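# Assemble two printed toy parts to match the stand sample

## Task

Join the two 3D-printed toy pieces so the result matches the already assembled example displayed on the stand.

## Robot and tools

Robot: two arms, left_arm and right_arm, each ending in a parallel two-finger gripper. Base poses in the scene frame: left_arm at (-0.032, +0.291, 0) m, quat_wxyz (+1.000, 0, 0, +0.006); right_arm at (-0.022, -0.286, 0) m, quat_wxyz (+1.000, 0, 0, -0.003). Joint ranges in rad, base to gripper: waist -2.880 to 2.880, shoulder 0.000 to 3.142, elbow 0.000 to 3.019 (straight at 2.964), wrist pitch -1.693 to 1.571, wrist yaw -1.571 to 1.571, wrist roll -2.094 to 2.094.

Frames: the scene frame has its origin at table-top height halfway between the nominal bases, +z up, +x pointing out over the table, and left_arm on the +y side (arm names do not match image left/right). All hand poses, velocities, targets and wrist-camera poses are expressed in that arm's own base frame; fixed cameras and the table use the scene frame. On the gripper, +z runs along the fingers and the fingers open and close along y. end_effector_position is the point between the pads, roughly 1 cm short of the fingertips. Reported pose and hand position may be off by a few cm, more when reaching far.

Row layout (shared by execute_actions and move): one flat list of 16 numbers covering both arms, always all 16 even if only one arm moves: left_arm x, y, z (metres), qw, qx, qy, qz (unit quaternion, w first), opening; then the same eight for right_arm. Positions and quaternions are absolute poses in that arm's base frame, not offsets. Opening is an absolute command from -1 (closed) to +1 (fully open, 0.094 m), on the same scale as grip_measured.

execute_actions: actions is a list of actions; each action is a list of up to 15 rows, one per 1/30 s step; a short action repeats its last row to fill 15 steps. Each action is 0.5 s. A target more than 0.6 m from a gripper's current position along any of its own axes gets the action refused for both arms; if the first action is malformed or fails this against the latest reported state, the whole call is rejected. cameras: list of names, ["all"], [] or null; an empty actions list returns all images by default and shows the full state. To hold an arm still, resend its last reported pose and intended opening each call; to keep orientation, repeat the same commanded quaternion rather than the drifting measured one.

move: target is one 16-number row or a list of up to 15 rows (no 0.6 m limit). Each gripper travels in a straight line from its Hand target, turning the short way. speed: m/s, 0.002 to 4.3, default 0.25 (rotation capped at twice that in rad/s); one value or one per target. blend: metres of corner rounding per target, 0 (default) means stop at each. opening_speed: rate of opening change per second on the -1..+1 scale, at least 0.2; use it to close gently. grip_force: newtons per finger pad, 10 to 50, one value or one per arm; persists; lower values close slowly. blocking=false returns after about 0.5 s while the move continues; a new move replaces it. Whole move capped at 10 s. Paths ignore obstacles and the other arm; faster moves lag more and hit harder. Avoid paths passing near an arm's own base. The result adds a move: line: done, off_target, moving, held or fault, plus limits (paced = pose clipped, held = steps withheld). done means at rest within 10 mm and 2 degrees; neither done nor off_target tells you about contact.

wait: seconds 0 to 10; arms keep their last command, a running move goes on. stop: brakes a running move. zoom_image: camera (cam_high, cam_low, cam_bench, cam_left_wrist, cam_right_wrist) and region [x0, y0, x1, y1] in pixels, at most 504 by 504, from the newest image. finished_scene: ends the scene for good (scene 1); the assembly must remain correct without the robot.

Control details: orientation commands are clipped each step to within 40 degrees of the measured one, so large turns need several actions. Friction and load can leave a gripper a few cm off target without contact. Tool commands in a result shows current gripper commands; sending 0 is a real command.

Gripping: grip_measured reads slightly wide when empty and up to about 3 mm narrower than a hard part under full squeeze. Squeeze rises about 1 N per 0.001 below first contact, then jumps to the force limit near 20 N. To release, command well above grip_measured. grip_effort_nm is a motor-side average effort (negative closing) with offset; it is not pad force.

Cameras: cam_high, cam_low, cam_bench are fixed (scene frame); cam_left_wrist and cam_right_wrist ride the arms (base frame). Images 672x504.

Avoid: parts falling off the table or being left off it (task fails), dropping parts or releasing moving ones, fast impacts, hard pushes on fixed or heavy objects, and any contact or squeeze between the two arms or grippers (the clearance check does not cover grippers). Arm stops cost. Motors overheat when holding loads, stretched out or pushing into unreachable poses: MOTOR HOT appears at 85 °C, and at 100 °C that arm goes limp and drops for 30 to 60 s (OVER-TEMPERATURE FAULT).

Each tool is called after "Call:" as name(argument=value, ...), one argument or row to a line, values as JSON.

## Session

Call:
execute_actions(
  actions=[],
)

Scene clock: 0.00 s.
left_arm: end_effector_position=(+0.1898, +0.3208, +0.0944) grip_measured=+1.000 grip_effort_nm=n/a end_effector_quat_wxyz=(-0.038, +0.257, +0.963, -0.071) | right_arm: end_effector_position=(+0.3739, -0.3195, +0.1781) grip_measured=+1.000 grip_effort_nm=n/a end_effector_quat_wxyz=(+0.255, +0.518, +0.816, -0.029)
Joint positions: left_arm=[1.023 1.522 1.052 -1.259 -0.032 1.541 0.094] | right_arm=[-0.712 1.354 1.03 -0.729 -0.017 0.423 0.094]
Joint velocities: within noise
Joint torques (N m): no reading
Motor temperatures (°C): left_arm=[25 25 27 27 25 23 27] | right_arm=[27 31 26 25 25 25 28]
Heat: left arm: hottest elbow 27 °C; right arm: hottest shoulder 31 °C.
Hand target: left_arm +0.1949, +0.3290, +0.1018; -0.034, +0.257, +0.964, -0.060 | right_arm +0.3812, -0.3258, +0.1926; +0.270, +0.515, +0.813, -0.031
Tool commands: left_gripper/opening=+1.0 right_gripper/opening=+1.0

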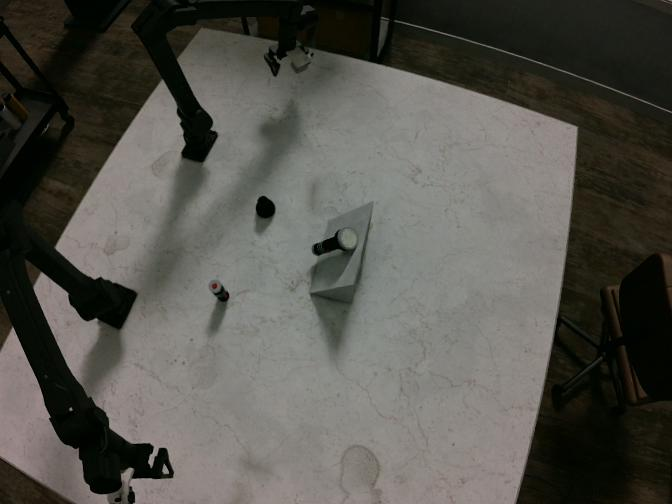

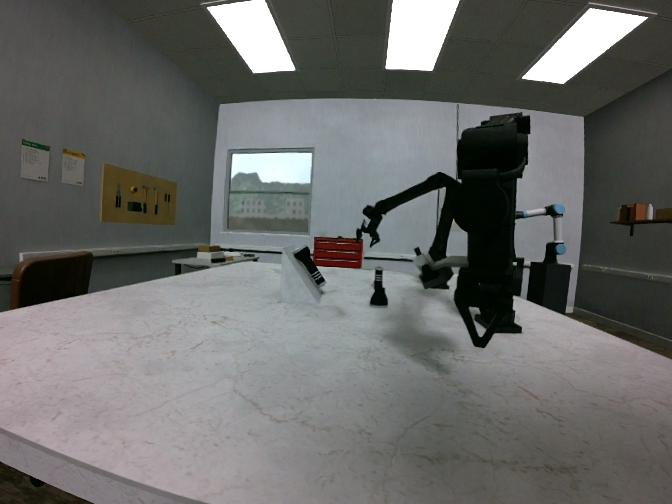

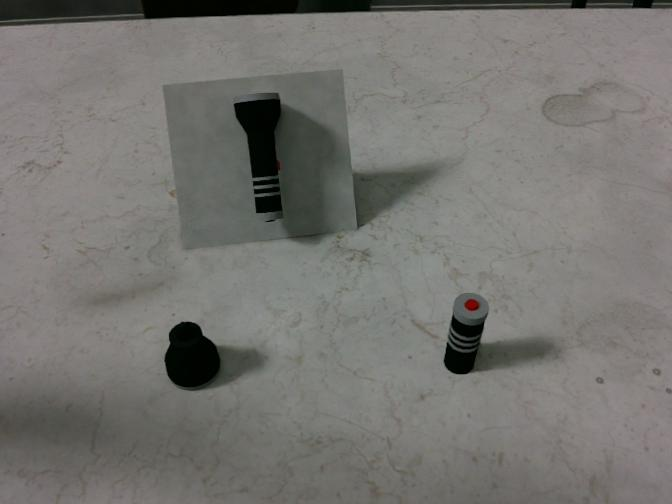

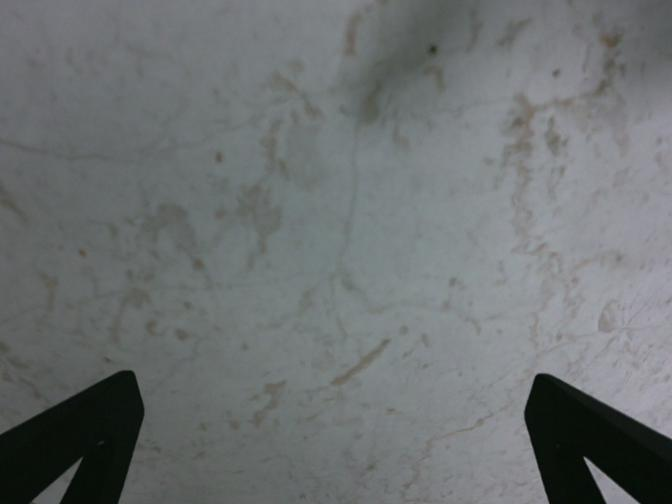

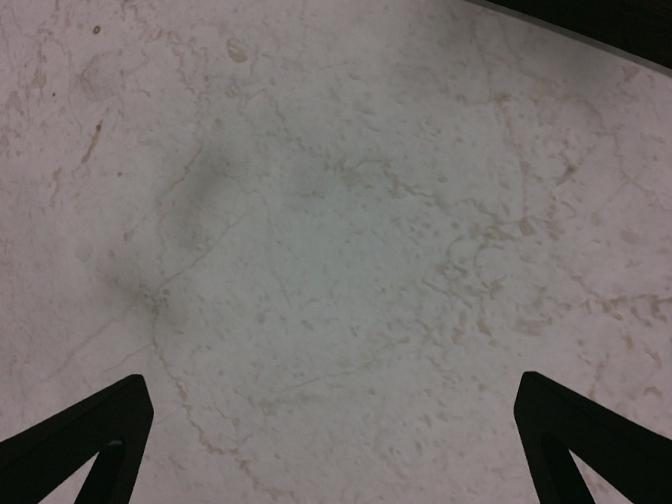

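Call:
zoom_image(
  camera="cam_bench",
  region=[140, 50, 380, 260],
)

Call:
zoom_image(
  camera="cam_bench",
  region=[130, 290, 270, 400],
)

Call:
zoom_image(
  camera="cam_bench",
  region=[410, 280, 530, 390],
)

Call:
zoom_image(
  camera="cam_low",
  region=[270, 230, 430, 320],
)

Call:
zoom_image(
  camera="cam_high",
  region=[190, 180, 390, 320],
)

Scaled by 2.100.

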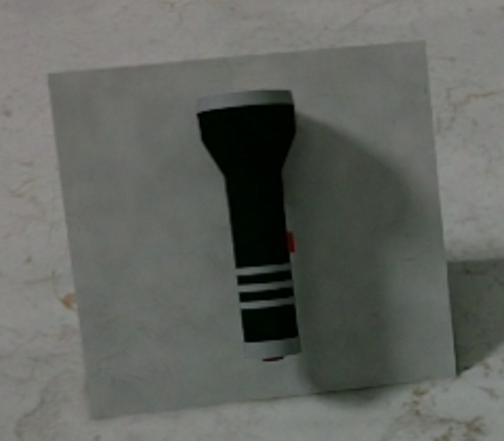

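Scaled by 3.600.

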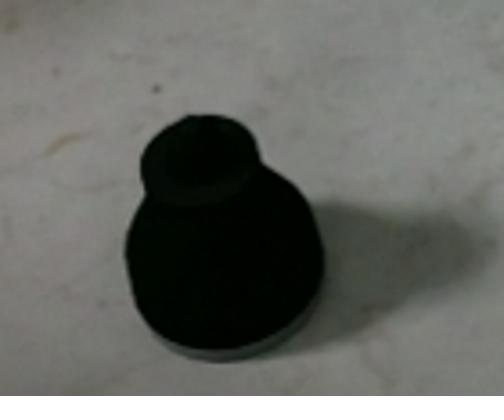

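Scaled by 4.200.

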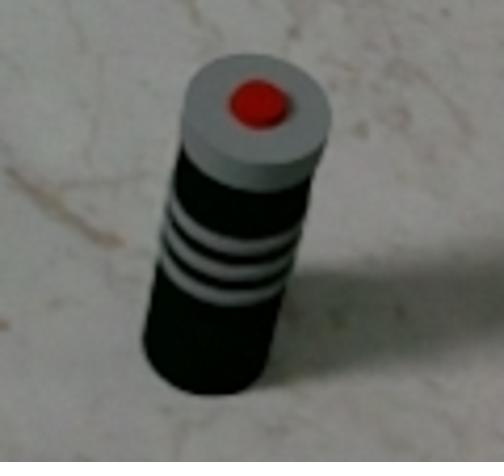

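Scaled by 3.150.

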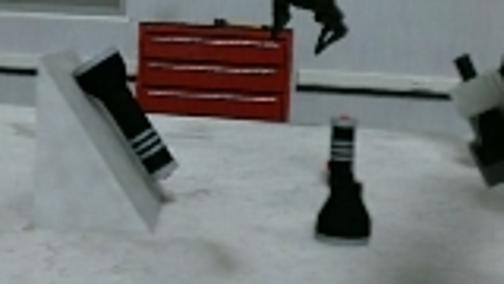

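Scaled by 2.520.

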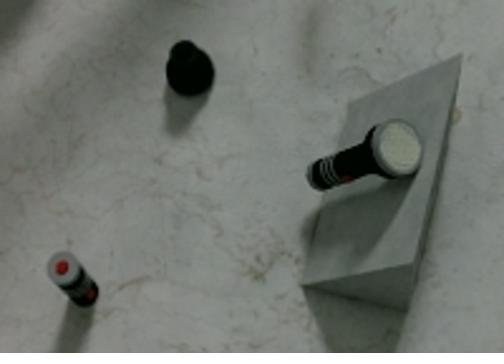

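Call:
move(
  target=[0.314,-0.138,0.17,0,0.208,0.978,0,1,0.283,0.156,0.19,0,-0.25,0.968,0,1],
  speed=0.4,
  cameras=["all"],
)

Scene clock: 4.77 s.
left_arm: end_effector_position=(+0.2887, -0.1251, +0.1493) grip_measured=+1.000 grip_effort_nm=0.00 end_effector_quat_wxyz=(-0.030, +0.214, +0.976, +0.008) | right_arm: end_effector_position=(+0.2696, +0.1447, +0.1758) grip_measured=+1.000 grip_effort_nm=-0.01 end_effector_quat_wxyz=(-0.024, -0.250, +0.968, -0.018)
Joint positions: left_arm=[-0.41 1.247 0.943 -1.329 -0.005 0.021 0.094] | right_arm=[0.507 1.199 0.975 -1.404 0.023 0.002 0.094]
Joint torques (N m): left_arm=[1.96 -7.47 15.02 -0.51 -0.22 0.09] | right_arm=[0.79 -5.13 13.16 -0.05 -0.06 -0.11]
Heat: left arm: hottest elbow 28 °C; right arm: hottest shoulder 31 °C.
Hand target: left_arm +0.3077, -0.1354, +0.1699; -0.006, +0.213, +0.977, +0.006 | right_arm +0.2821, +0.1554, +0.1932; -0.008, -0.261, +0.965, -0.013
Off the commanded pose: left_arm 0.035 m, 4 deg | right_arm 0.023 m, 3 deg.
move: off_target (left_arm, right_arm)
camera_calibration:
cam_left_wrist: T_world_to_cam=[[-0.400853, -0.916127, 0.00527609, -0.000141313], [-0.790923, 0.348965, 0.502657, 0.232309], [-0.462339, 0.197319, -0.86447, 0.371122], [0, 0, 0, 1]] pos_world=[0.355266, -0.154427, 0.204052]
cam_right_wrist: T_world_to_cam=[[0.479476, -0.87706, 0.0294794, -0.0107633], [-0.781912, -0.411728, 0.468075, 0.226347], [-0.398392, -0.247481, -0.883197, 0.384456], [0, 0, 0, 1]] pos_world=[0.335309, 0.178899, 0.23392]

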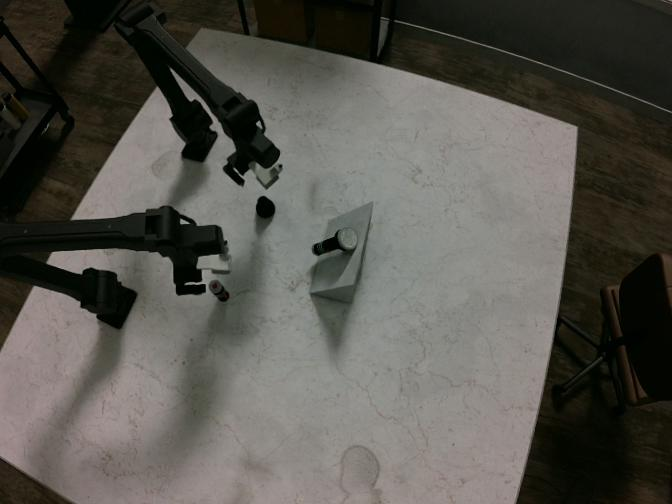

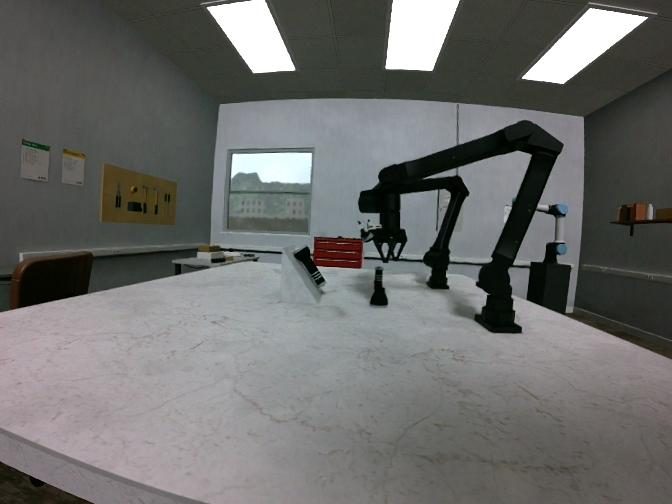

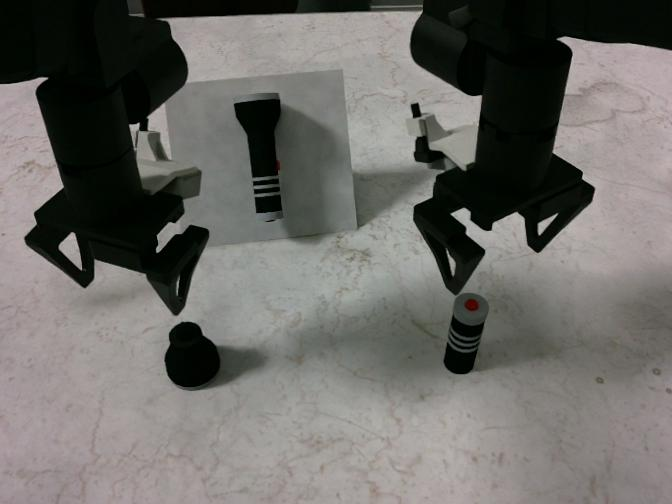

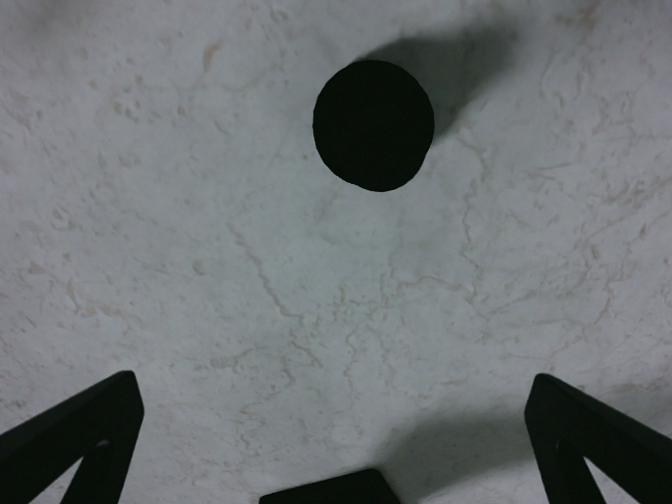

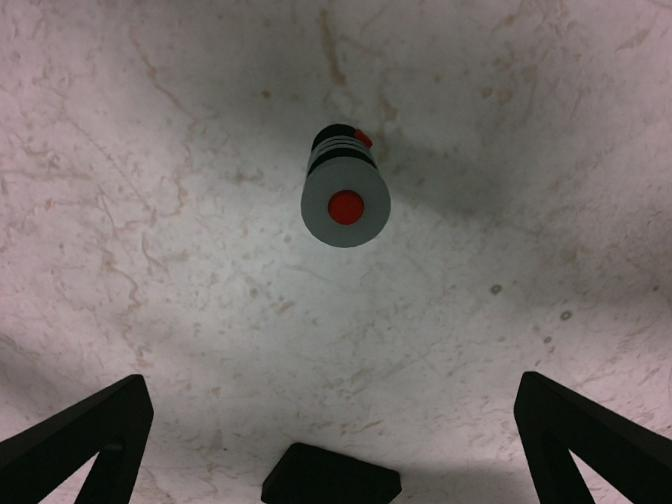

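Call:
zoom_image(
  camera="cam_left_wrist",
  region=[300, 50, 450, 200],
)

Call:
zoom_image(
  camera="cam_right_wrist",
  region=[270, 110, 420, 260],
)

Scaled by 3.360.

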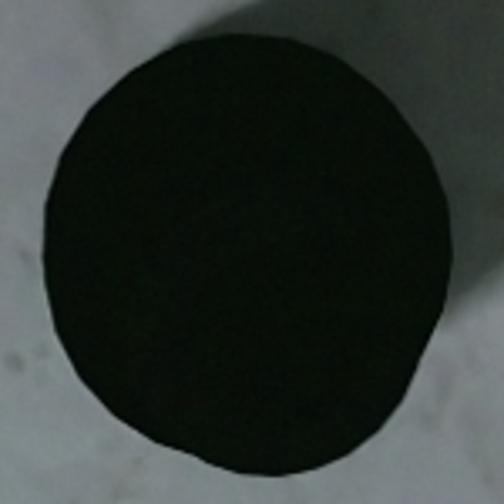

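Scaled by 3.360.

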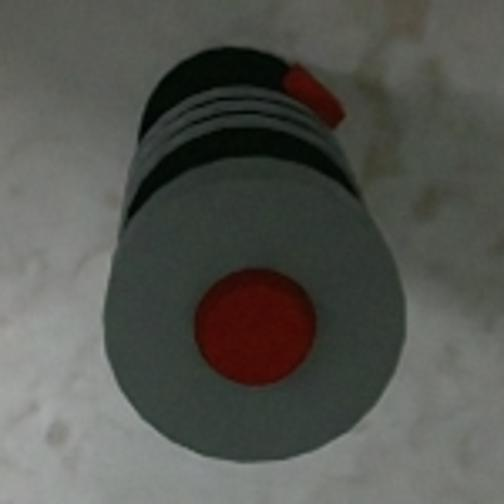

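Call:
zoom_image(
  camera="cam_low",
  region=[350, 255, 410, 315],
)

Call:
zoom_image(
  camera="cam_bench",
  region=[160, 315, 225, 395],
)

Scaled by 8.400.

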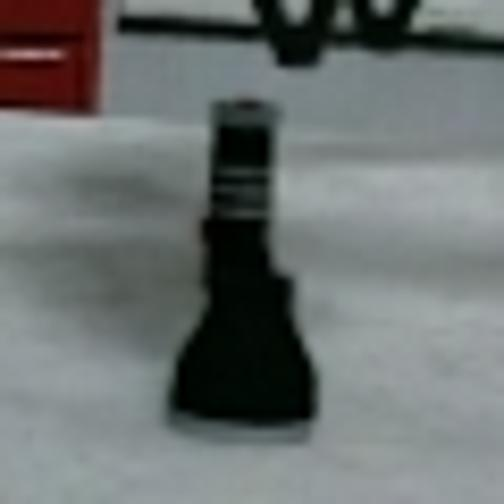

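Scaled by 6.300.

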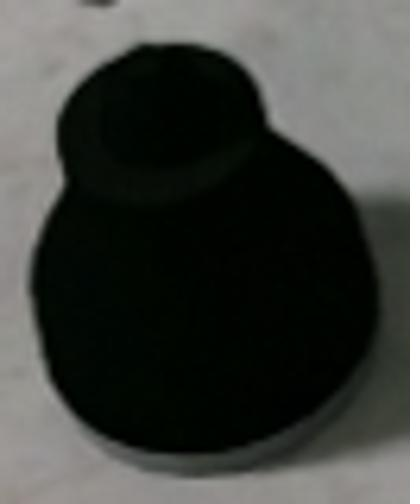

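Call:
move(
  target=[
    [0.338,-0.163,0.122,-0.169,0.219,0.960,0.0386,1,0.307,0.160,0.16,0,-0.25,0.968,0,1],
    [0.338,-0.163,0.122,-0.169,0.219,0.960,0.0386,1,0.307,0.160,0.088,0,-0.25,0.968,0,1],
  ],
  speed=0.25,
  blend=0.02,
  cameras=["cam_bench","cam_left_wrist","cam_right_wrist"],
)

Scene clock: 7.97 s.
left_arm: end_effector_position=(+0.3260, -0.1477, +0.1077) grip_measured=+1.000 grip_effort_nm=0.00 end_effector_quat_wxyz=(-0.182, +0.212, +0.959, +0.040) | right_arm: end_effector_position=(+0.3009, +0.1610, +0.0891) grip_measured=+1.000 grip_effort_nm=0.00 end_effector_quat_wxyz=(-0.004, -0.244, +0.970, -0.003)
Joint positions: left_arm=[-0.425 1.612 1.158 -1.491 -0.003 0.01 0.094] | right_arm=[0.495 1.351 0.866 -1.095 0.005 0.002 0.094]
Joint torques (N m): left_arm=[1.85 -12.1 13.14 -1.43 0.07 0.1] | right_arm=[-0.79 -6.83 8.27 0.99 -0.13 -0.11]
Heat: left arm: hottest elbow 28 °C; right arm: hottest shoulder 31 °C.
Hand target: left_arm +0.3421, -0.1596, +0.1213; -0.163, +0.213, +0.963, +0.035 | right_arm +0.3058, +0.1597, +0.0881; +0.001, -0.245, +0.970, +0.000
Off the commanded pose: left_arm 0.024 m, 2 deg | right_arm 0.006 m, 1 deg.
move: off_target (left_arm)
camera_calibration:
cam_left_wrist: T_world_to_cam=[[-0.403603, -0.914928, 0.00328386, -0.00434187], [-0.611061, 0.272226, 0.743301, 0.19485], [-0.680961, 0.297992, -0.668949, 0.421941], [0, 0, 0, 1]] pos_world=[0.404638, -0.182751, 0.137438]
cam_right_wrist: T_world_to_cam=[[0.467467, -0.883946, 0.010683, -0.00252717], [-0.801952, -0.418958, 0.425849, 0.309093], [-0.371951, -0.207637, -0.904731, 0.311899], [0, 0, 0, 1]] pos_world=[0.36507, 0.192025, 0.150585]
Images, in order (width x height): cam_bench 672x504, cam_left_wrist 672x504, cam_right_wrist 672x504.

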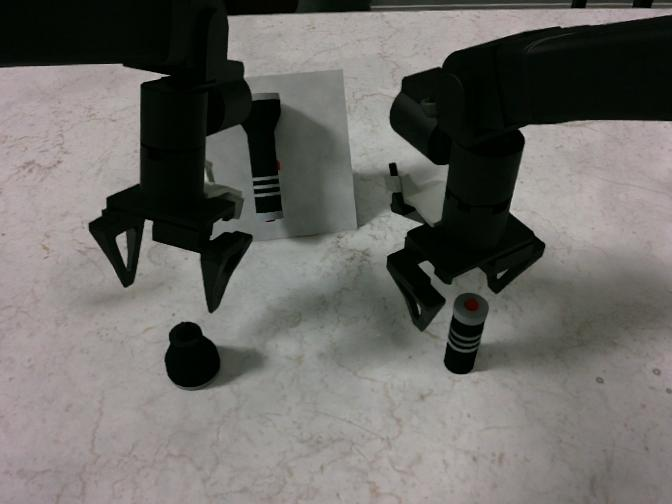

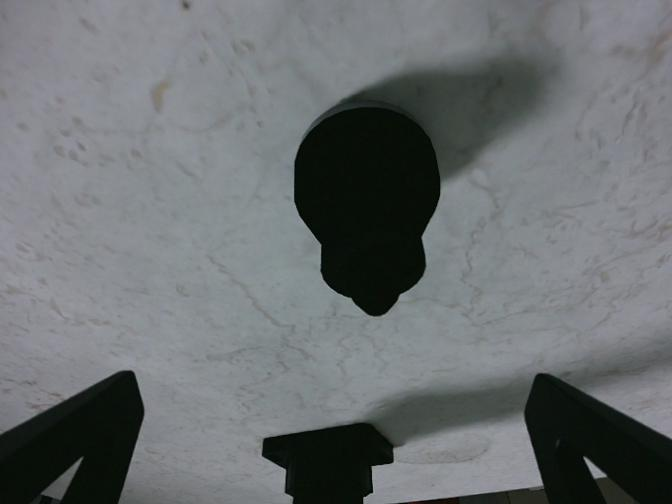

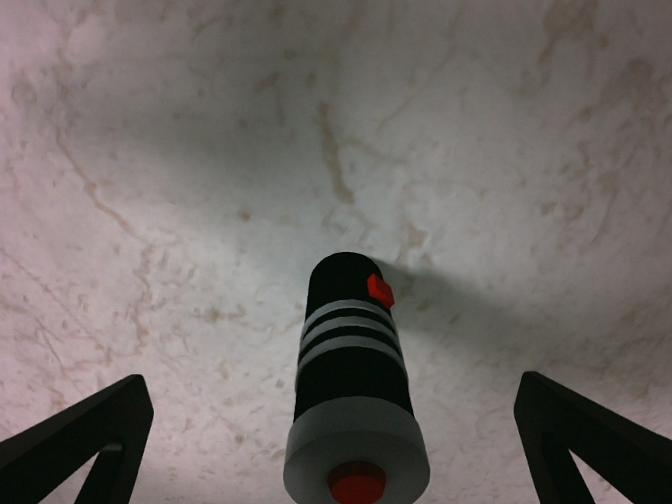

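Call:
zoom_image(
  camera="cam_left_wrist",
  region=[310, 210, 440, 330],
)

Call:
zoom_image(
  camera="cam_right_wrist",
  region=[270, 240, 450, 420],
)

Scaled by 3.877.

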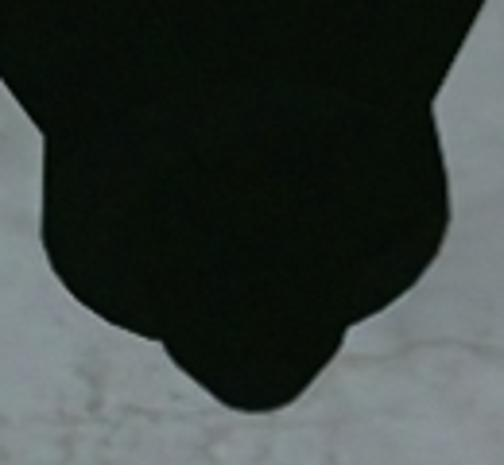

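Scaled by 2.800.

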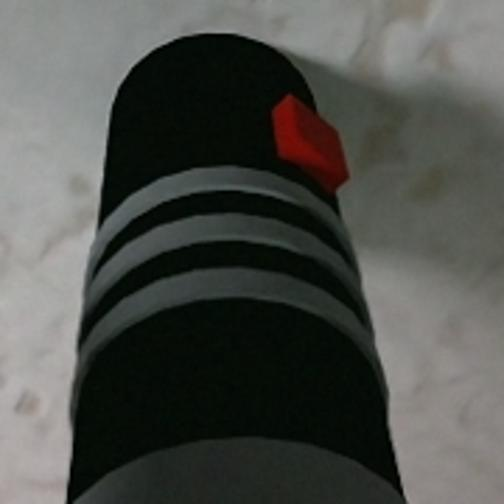

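Call:
move(
  target=[
    [0.338,-0.163,0.142,-0.169,0.219,0.960,0.0386,1,0.296,0.149,0.072,0,-0.25,0.968,0,1],
    [0.338,-0.163,0.142,-0.169,0.219,0.960,0.0386,1,0.296,0.149,0.072,0,-0.25,0.968,0,-0.5],
  ],
  speed=0.15,
  opening_speed=0.8,
  cameras=["cam_bench","cam_right_wrist","cam_left_wrist"],
)

Scene clock: 12.20 s.
left_arm: end_effector_position=(+0.3226, -0.1509, +0.1222) grip_measured=+1.000 grip_effort_nm=0.00 end_effector_quat_wxyz=(-0.195, +0.218, +0.955, +0.044) | right_arm: end_effector_position=(+0.2933, +0.1506, +0.0712) grip_measured=-0.345 grip_effort_nm=-1.02 end_effector_quat_wxyz=(-0.006, -0.249, +0.968, -0.005)
Joint positions: left_arm=[-0.438 1.611 1.19 -1.553 -0.003 0.01 0.094] | right_arm=[0.48 1.351 0.813 -1.048 0.008 -0.024 0.031]
Joint torques (N m): left_arm=[2.08 -13.86 13.38 -1.43 0.02 0.08] | right_arm=[-0.79 -7.41 7.58 0.96 -0.12 -0.11]
Heat: left arm: hottest elbow 29 °C; right arm: hottest shoulder 31 °C.
Hand target: left_arm +0.3380, -0.1625, +0.1423; -0.168, +0.219, +0.960, +0.038 | right_arm +0.2963, +0.1484, +0.0721; +0.001, -0.250, +0.968, -0.002
Off the commanded pose: left_arm 0.028 m, 3 deg | right_arm 0.003 m, 1 deg.
move: off_target (left_arm)
camera_calibration:
cam_left_wrist: T_world_to_cam=[[-0.414755, -0.909928, 0.00300319, -0.00433398], [-0.587742, 0.270416, 0.762518, 0.172641], [-0.694649, 0.314493, -0.64696, 0.434473], [0, 0, 0, 1]] pos_world=[0.401477, -0.187267, 0.149457]
cam_right_wrist: T_world_to_cam=[[0.477028, -0.878787, 0.0133363, -0.0117784], [-0.795533, -0.425286, 0.431577, 0.304877], [-0.373592, -0.216484, -0.901978, 0.292384], [0, 0, 0, 1]] pos_world=[0.357391, 0.182606, 0.132303]
Images, in order (width x height): cam_bench 672x504, cam_left_wrist 672x504, cam_right_wrist 672x504.

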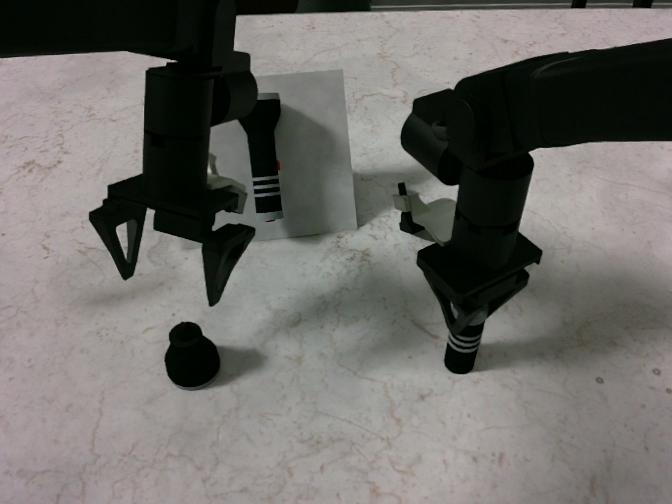

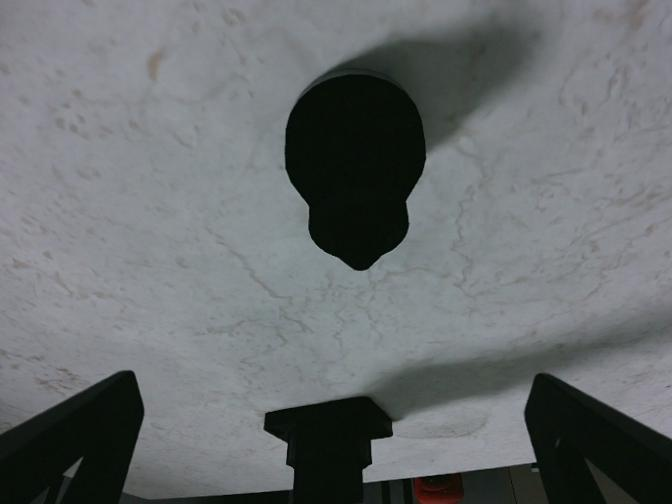

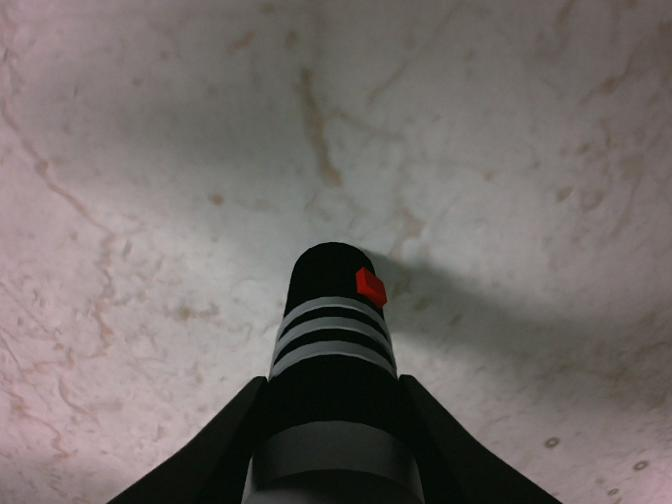

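Call:
move(
  target=[
    [0.325,-0.09,0.2,-0.05,-0.2,0.97,-0.05,1,0.300,0.152,0.12,0,-0.25,0.968,0,-0.5],
    [0.325,-0.03,0.11,-0.183,-0.683,0.683,-0.183,1,0.300,0.152,0.20,0,-0.25,0.968,0,-0.5],
  ],
  speed=0.3,
  blend=0.03,
  cameras=["cam_bench","cam_right_wrist","cam_left_wrist"],
)

Scene clock: 17.27 s.
left_arm: end_effector_position=(+0.3218, -0.0346, +0.1157) grip_measured=+1.000 grip_effort_nm=-0.01 end_effector_quat_wxyz=(+0.184, +0.676, -0.691, +0.178) | right_arm: end_effector_position=(+0.2861, +0.1468, +0.1742) grip_measured=-0.345 grip_effort_nm=-1.03 end_effector_quat_wxyz=(-0.028, -0.249, +0.968, -0.011)
Joint positions: left_arm=[0.159 1.325 0.853 -1.202 0.508 -1.363 0.094] | right_arm=[0.48 1.245 1.009 -1.394 0.008 -0.024 0.031]
Joint torques (N m): left_arm=[3.14 -8.12 7.83 0.05 0.37 0.09] | right_arm=[-0.5 -7.3 13.23 -0.08 -0.13 -0.08]
Heat: left arm: hottest elbow 30 °C; right arm: hottest shoulder 32 °C.
Hand target: left_arm +0.3193, -0.0331, +0.1102; +0.189, +0.682, -0.683, +0.178 | right_arm +0.3008, +0.1519, +0.1994; +0.000, -0.250, +0.968, -0.002
Off the commanded pose: left_arm 0.008 m, 1 deg | right_arm 0.030 m, 3 deg.
move: off_target (right_arm)
camera_calibration:
cam_left_wrist: T_world_to_cam=[[0.999995, -0.00181629, -0.00239637, -0.322049], [0.000982162, -0.555944, 0.831219, -0.0802302], [-0.00284198, -0.831218, -0.55594, 0.120384], [0, 0, 0, 1]] pos_world=[0.322468, 0.0548771, 0.132844]
cam_right_wrist: T_world_to_cam=[[0.477553, -0.878513, 0.0125669, -0.0131175], [-0.777738, -0.416032, 0.471212, 0.239748], [-0.408737, -0.234802, -0.881931, 0.39106], [0, 0, 0, 1]] pos_world=[0.352567, 0.180041, 0.23208]
Images, in order (width x height): cam_bench 672x504, cam_left_wrist 672x504, cam_right_wrist 672x504.

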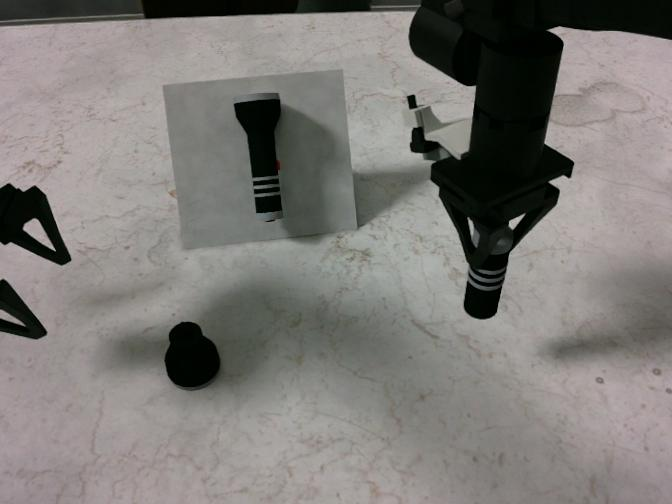

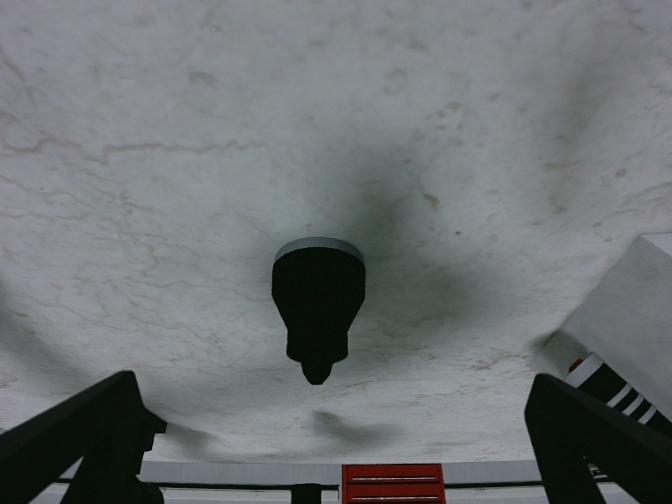

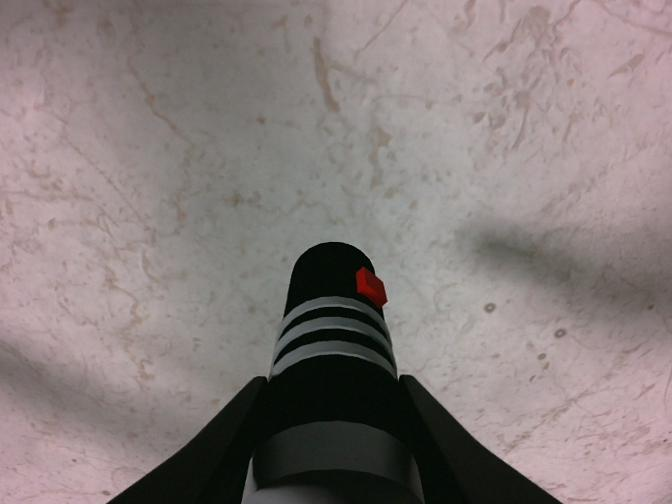

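Call:
zoom_image(
  camera="cam_left_wrist",
  region=[260, 230, 380, 390],
)

Call:
zoom_image(
  camera="cam_bench",
  region=[440, 210, 540, 330],
)

Scaled by 3.150.

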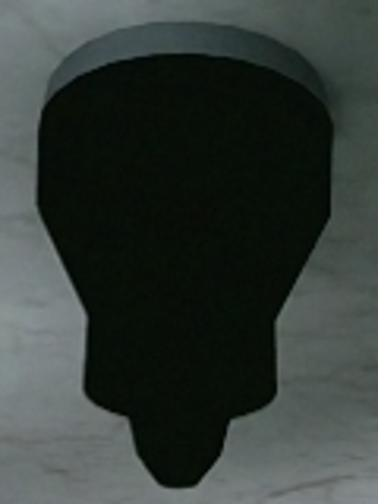

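Scaled by 4.200.

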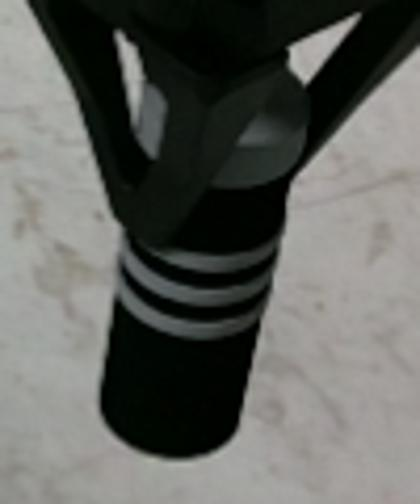

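Call:
move(
  target=[0.325,-0.03,0.11,-0.183,-0.683,0.683,-0.183,1,0.312,0.445,0.205,0.016,0,1,0.022,-0.5],
  speed=0.25,
  cameras=["cam_bench","cam_right_wrist","cam_left_wrist"],
)

Scene clock: 20.57 s.
left_arm: end_effector_position=(+0.3248, -0.0343, +0.1146) grip_measured=+1.000 grip_effort_nm=-0.01 end_effector_quat_wxyz=(+0.180, +0.675, -0.692, +0.182) | right_arm: end_effector_position=(+0.3017, +0.4306, +0.1846) grip_measured=-0.345 grip_effort_nm=-1.02 end_effector_quat_wxyz=(+0.004, -0.012, +1.000, +0.006)
Joint positions: left_arm=[0.159 1.328 0.853 -1.188 0.509 -1.363 0.094] | right_arm=[0.96 1.72 1.557 -1.393 -0.001 0.936 0.031]
Joint torques (N m): left_arm=[3.08 -8 8.29 0.13 0.37 0.13] | right_arm=[0.44 -11.87 13.57 0.02 0.24 0.17]
Heat: left arm: hottest elbow 30 °C; right arm: hottest shoulder 32 °C.
Hand target: left_arm +0.3247, -0.0324, +0.1099; +0.184, +0.681, -0.685, +0.182 | right_arm +0.3098, +0.4444, +0.2019; +0.016, -0.007, +1.000, +0.020
Off the commanded pose: left_arm 0.006 m, 1 deg | right_arm 0.027 m, 3 deg.
move: off_target (right_arm)
camera_calibration:
cam_left_wrist: T_world_to_cam=[[0.999963, -0.00164854, 0.00842439, -0.326304], [-0.00791835, -0.556106, 0.831074, -0.0763679], [0.00331479, -0.83111, -0.556098, 0.118016], [0, 0, 0, 1]] pos_world=[0.325296, 0.0550776, 0.131845]
cam_right_wrist: T_world_to_cam=[[0.016976, -0.999836, -0.00634934, 0.423313], [-0.911307, -0.018085, 0.41133, 0.245072], [-0.411377, -0.00119655, -0.911464, 0.378875], [0, 0, 0, 1]] pos_world=[0.37201, 0.428129, 0.247213]
Images, in order (width x height): cam_bench 672x504, cam_left_wrist 672x504, cam_right_wrist 672x504.

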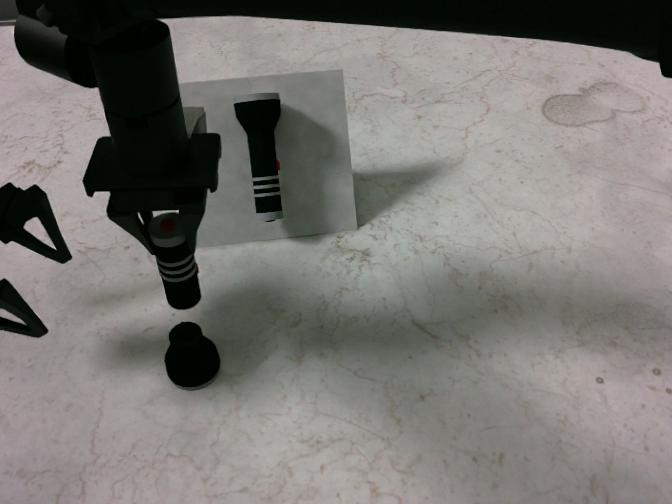

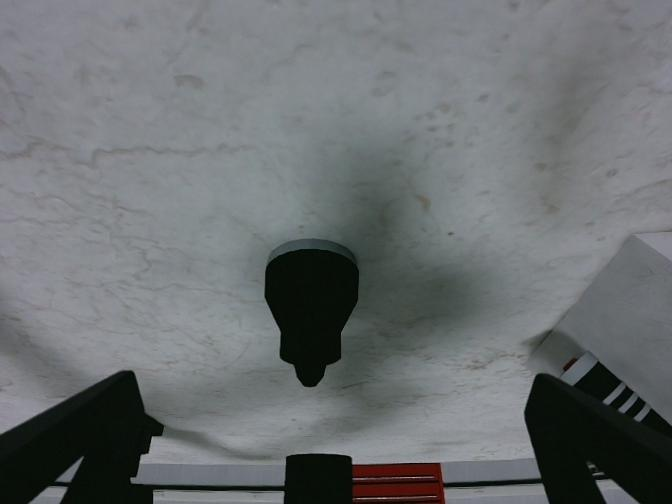

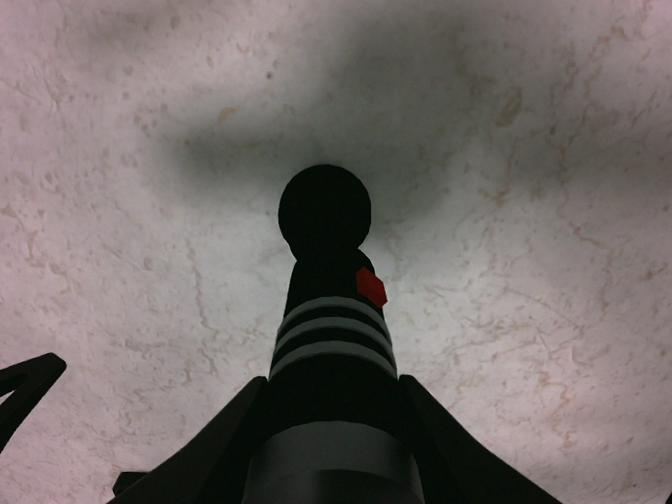

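Call:
zoom_image(
  camera="cam_left_wrist",
  region=[250, 230, 380, 500],
)

Call:
zoom_image(
  camera="cam_right_wrist",
  region=[260, 150, 410, 300],
)

Call:
zoom_image(
  camera="cam_bench",
  region=[130, 200, 250, 400],
)

Scaled by 1.867.

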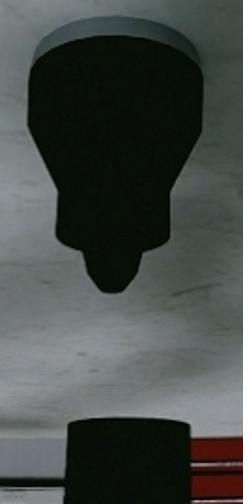

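Scaled by 3.360.

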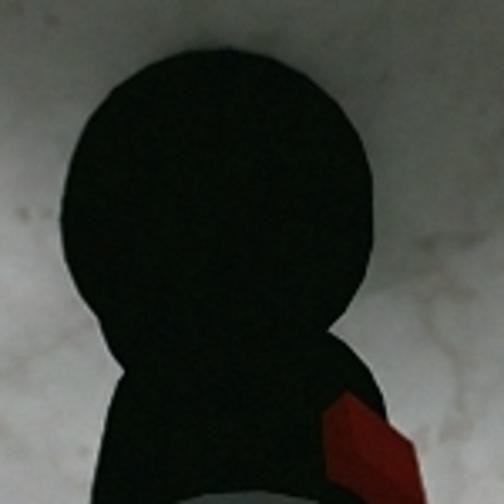

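Scaled by 2.520.

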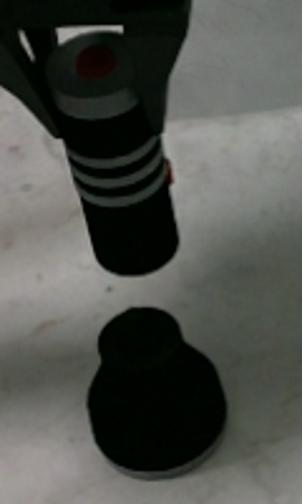

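Call:
move(
  target=[0.325,-0.03,0.11,-0.183,-0.683,0.683,-0.183,1,0.307,0.453,0.172,0.012,0,1,0.017,-0.5],
  speed=0.12,
  cameras=["cam_bench","cam_right_wrist","cam_left_wrist"],
)

Call:
zoom_image(
  camera="cam_left_wrist",
  region=[250, 230, 380, 500],
)

Call:
zoom_image(
  camera="cam_right_wrist",
  region=[260, 150, 410, 300],
)

Scene clock: 22.67 s.
left_arm: end_effector_position=(+0.3250, -0.0323, +0.1146) grip_measured=+1.000 grip_effort_nm=-0.01 end_effector_quat_wxyz=(+0.179, +0.677, -0.690, +0.182) | right_arm: end_effector_position=(+0.3074, +0.4387, +0.1667) grip_measured=-0.345 grip_effort_nm=-1.02 end_effector_quat_wxyz=(+0.003, +0.001, +1.000, +0.006)
Joint positions: left_arm=[0.165 1.328 0.853 -1.188 0.509 -1.363 0.094] | right_arm=[0.96 1.756 1.557 -1.359 -0.001 0.962 0.031]
Joint torques (N m): left_arm=[3.14 -7.82 8.2 0.09 0.34 0.12] | right_arm=[0.85 -12.51 10.67 0.99 0.16 0.18]
Heat: left arm: hottest elbow 30 °C; right arm: hottest shoulder 32 °C.
Hand target: left_arm +0.3249, -0.0299, +0.1101; +0.183, +0.683, -0.683, +0.183 | right_arm +0.3092, +0.4508, +0.1718; +0.012, +0.003, +1.000, +0.017
Off the commanded pose: left_arm 0.005 m, 1 deg | right_arm 0.015 m, 2 deg.
move: off_target (right_arm)
camera_calibration:
cam_left_wrist: T_world_to_cam=[[0.999955, 0.00445439, 0.00839491, -0.326269], [-0.00449979, -0.556136, 0.831079, -0.0763677], [0.00837066, -0.831079, -0.556091, 0.118035], [0, 0, 0, 1]] pos_world=[0.324922, 0.0570789, 0.131845]
cam_right_wrist: T_world_to_cam=[[-0.00909665, -0.999945, -0.00520904, 0.439074], [-0.91096, 0.00613856, 0.412449, 0.246896], [-0.412394, 0.00849713, -0.910966, 0.360895], [0, 0, 0, 1]] pos_world=[0.377737, 0.434467, 0.229218]
Images, in order (width x height): cam_bench 672x504, cam_left_wrist 672x504, cam_right_wrist 672x504.

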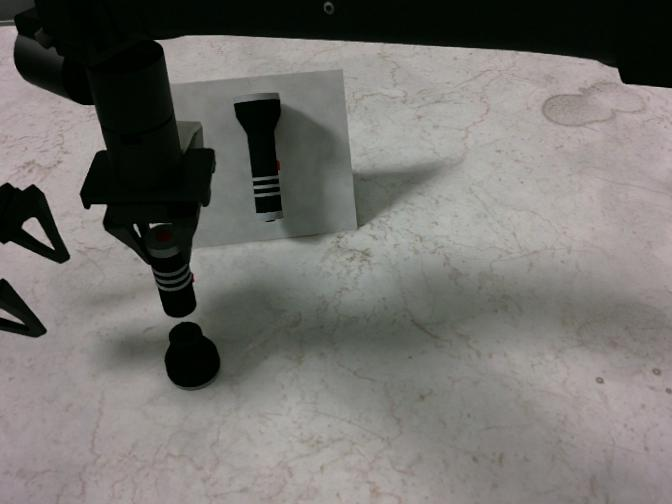

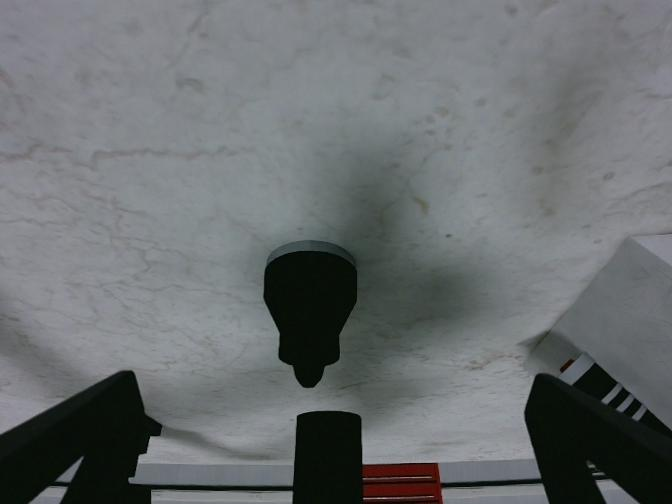

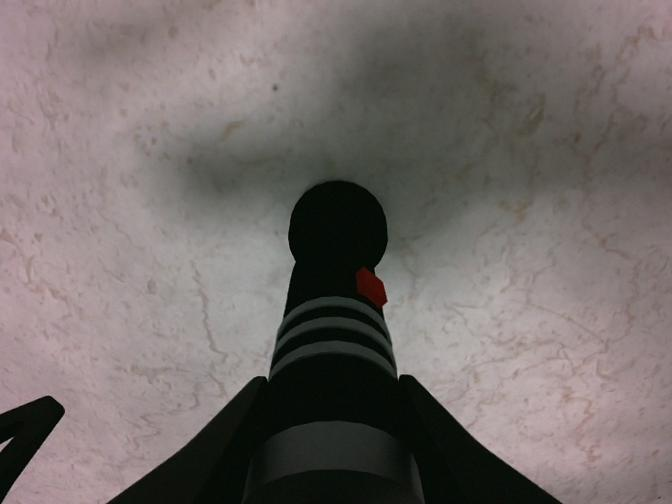

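Scaled by 1.867.

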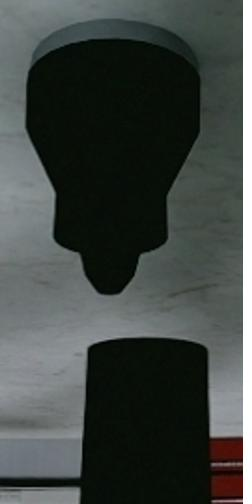

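Scaled by 3.360.

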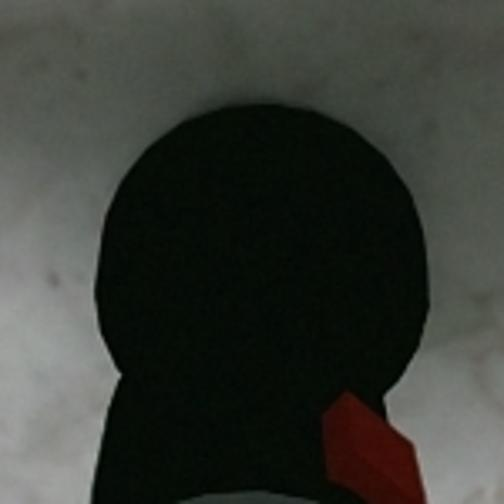

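Call:
move(
  target=[0.325,-0.03,0.11,-0.183,-0.683,0.683,-0.183,1,0.2975,0.4515,0.166,0.012,0,1,0.017,-0.5],
  speed=0.1,
  cameras=["cam_right_wrist","cam_left_wrist"],
)

Call:
zoom_image(
  camera="cam_left_wrist",
  region=[250, 230, 380, 500],
)

Call:
zoom_image(
  camera="cam_right_wrist",
  region=[260, 150, 410, 300],
)

Scene clock: 24.27 s.
left_arm: end_effector_position=(+0.3250, -0.0323, +0.1146) grip_measured=+1.000 grip_effort_nm=-0.01 end_effector_quat_wxyz=(+0.179, +0.677, -0.690, +0.182) | right_arm: end_effector_position=(+0.3041, +0.4440, +0.1639) grip_measured=-0.345 grip_effort_nm=-1.03 end_effector_quat_wxyz=(+0.006, +0.002, +1.000, +0.011)
Joint positions: left_arm=[0.165 1.328 0.853 -1.188 0.509 -1.363 0.094] | right_arm=[0.971 1.756 1.549 -1.339 -0.001 0.975 0.031]
Joint torques (N m): left_arm=[3.14 -7.77 8.32 0.13 0.35 0.11] | right_arm=[0.91 -13.45 8.73 1.03 0.2 0.16]
Heat: left arm: hottest elbow 30 °C; right arm: hottest shoulder 32 °C.
Hand target: left_arm +0.3249, -0.0301, +0.1101; +0.183, +0.683, -0.683, +0.183 | right_arm +0.3011, +0.4490, +0.1659; +0.012, +0.004, +1.000, +0.017
Off the commanded pose: left_arm 0.005 m, 1 deg | right_arm 0.010 m, 1 deg.
move: done
camera_calibration:
cam_left_wrist: T_world_to_cam=[[0.999955, 0.00445439, 0.00839491, -0.326269], [-0.00449979, -0.556136, 0.831079, -0.0763677], [0.00837066, -0.831079, -0.556091, 0.118035], [0, 0, 0, 1]] pos_world=[0.324922, 0.0570789, 0.131845]
cam_right_wrist: T_world_to_cam=[[-0.0105747, -0.999824, -0.0155182, 0.446402], [-0.913758, 0.00335911, 0.406245, 0.248061], [-0.406121, 0.0184758, -0.913632, 0.351046], [0, 0, 0, 1]] pos_world=[0.373956, 0.439004, 0.22688]
Images, in order (width x height): cam_left_wrist 672x504, cam_right_wrist 672x504.

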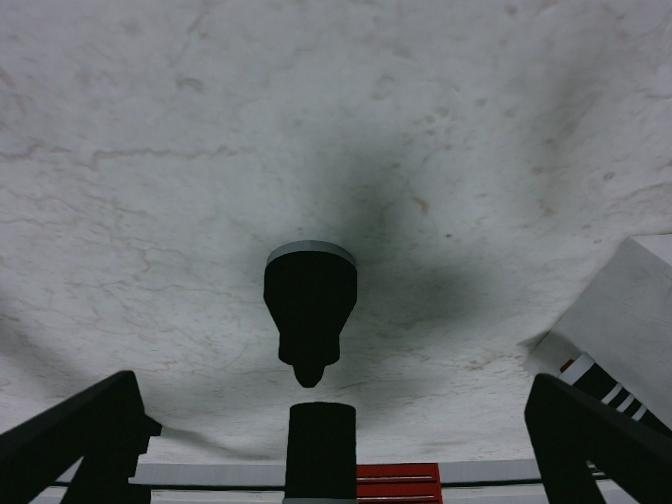

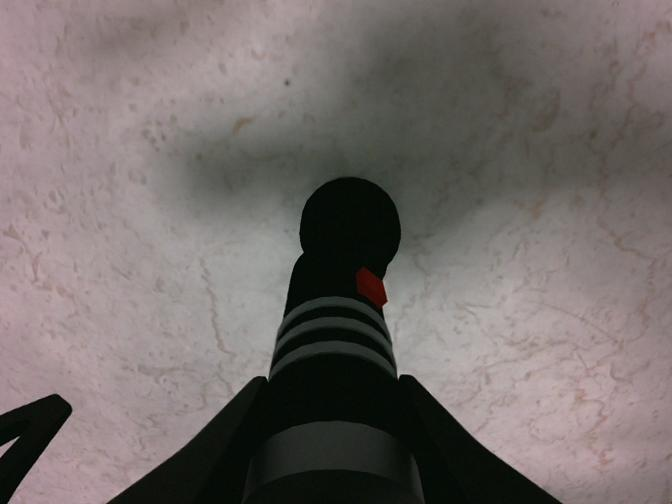

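Scaled by 1.867.

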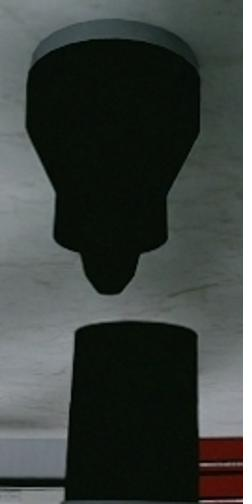

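Scaled by 3.360.

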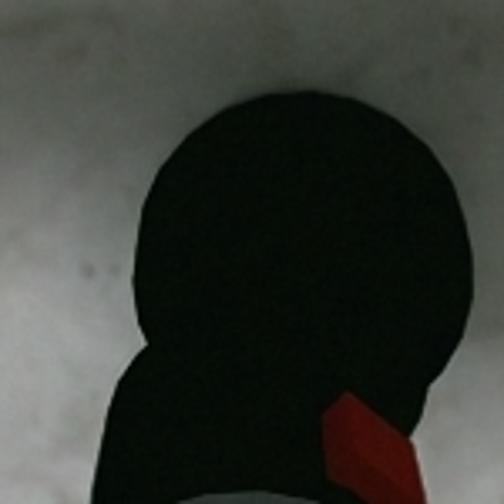

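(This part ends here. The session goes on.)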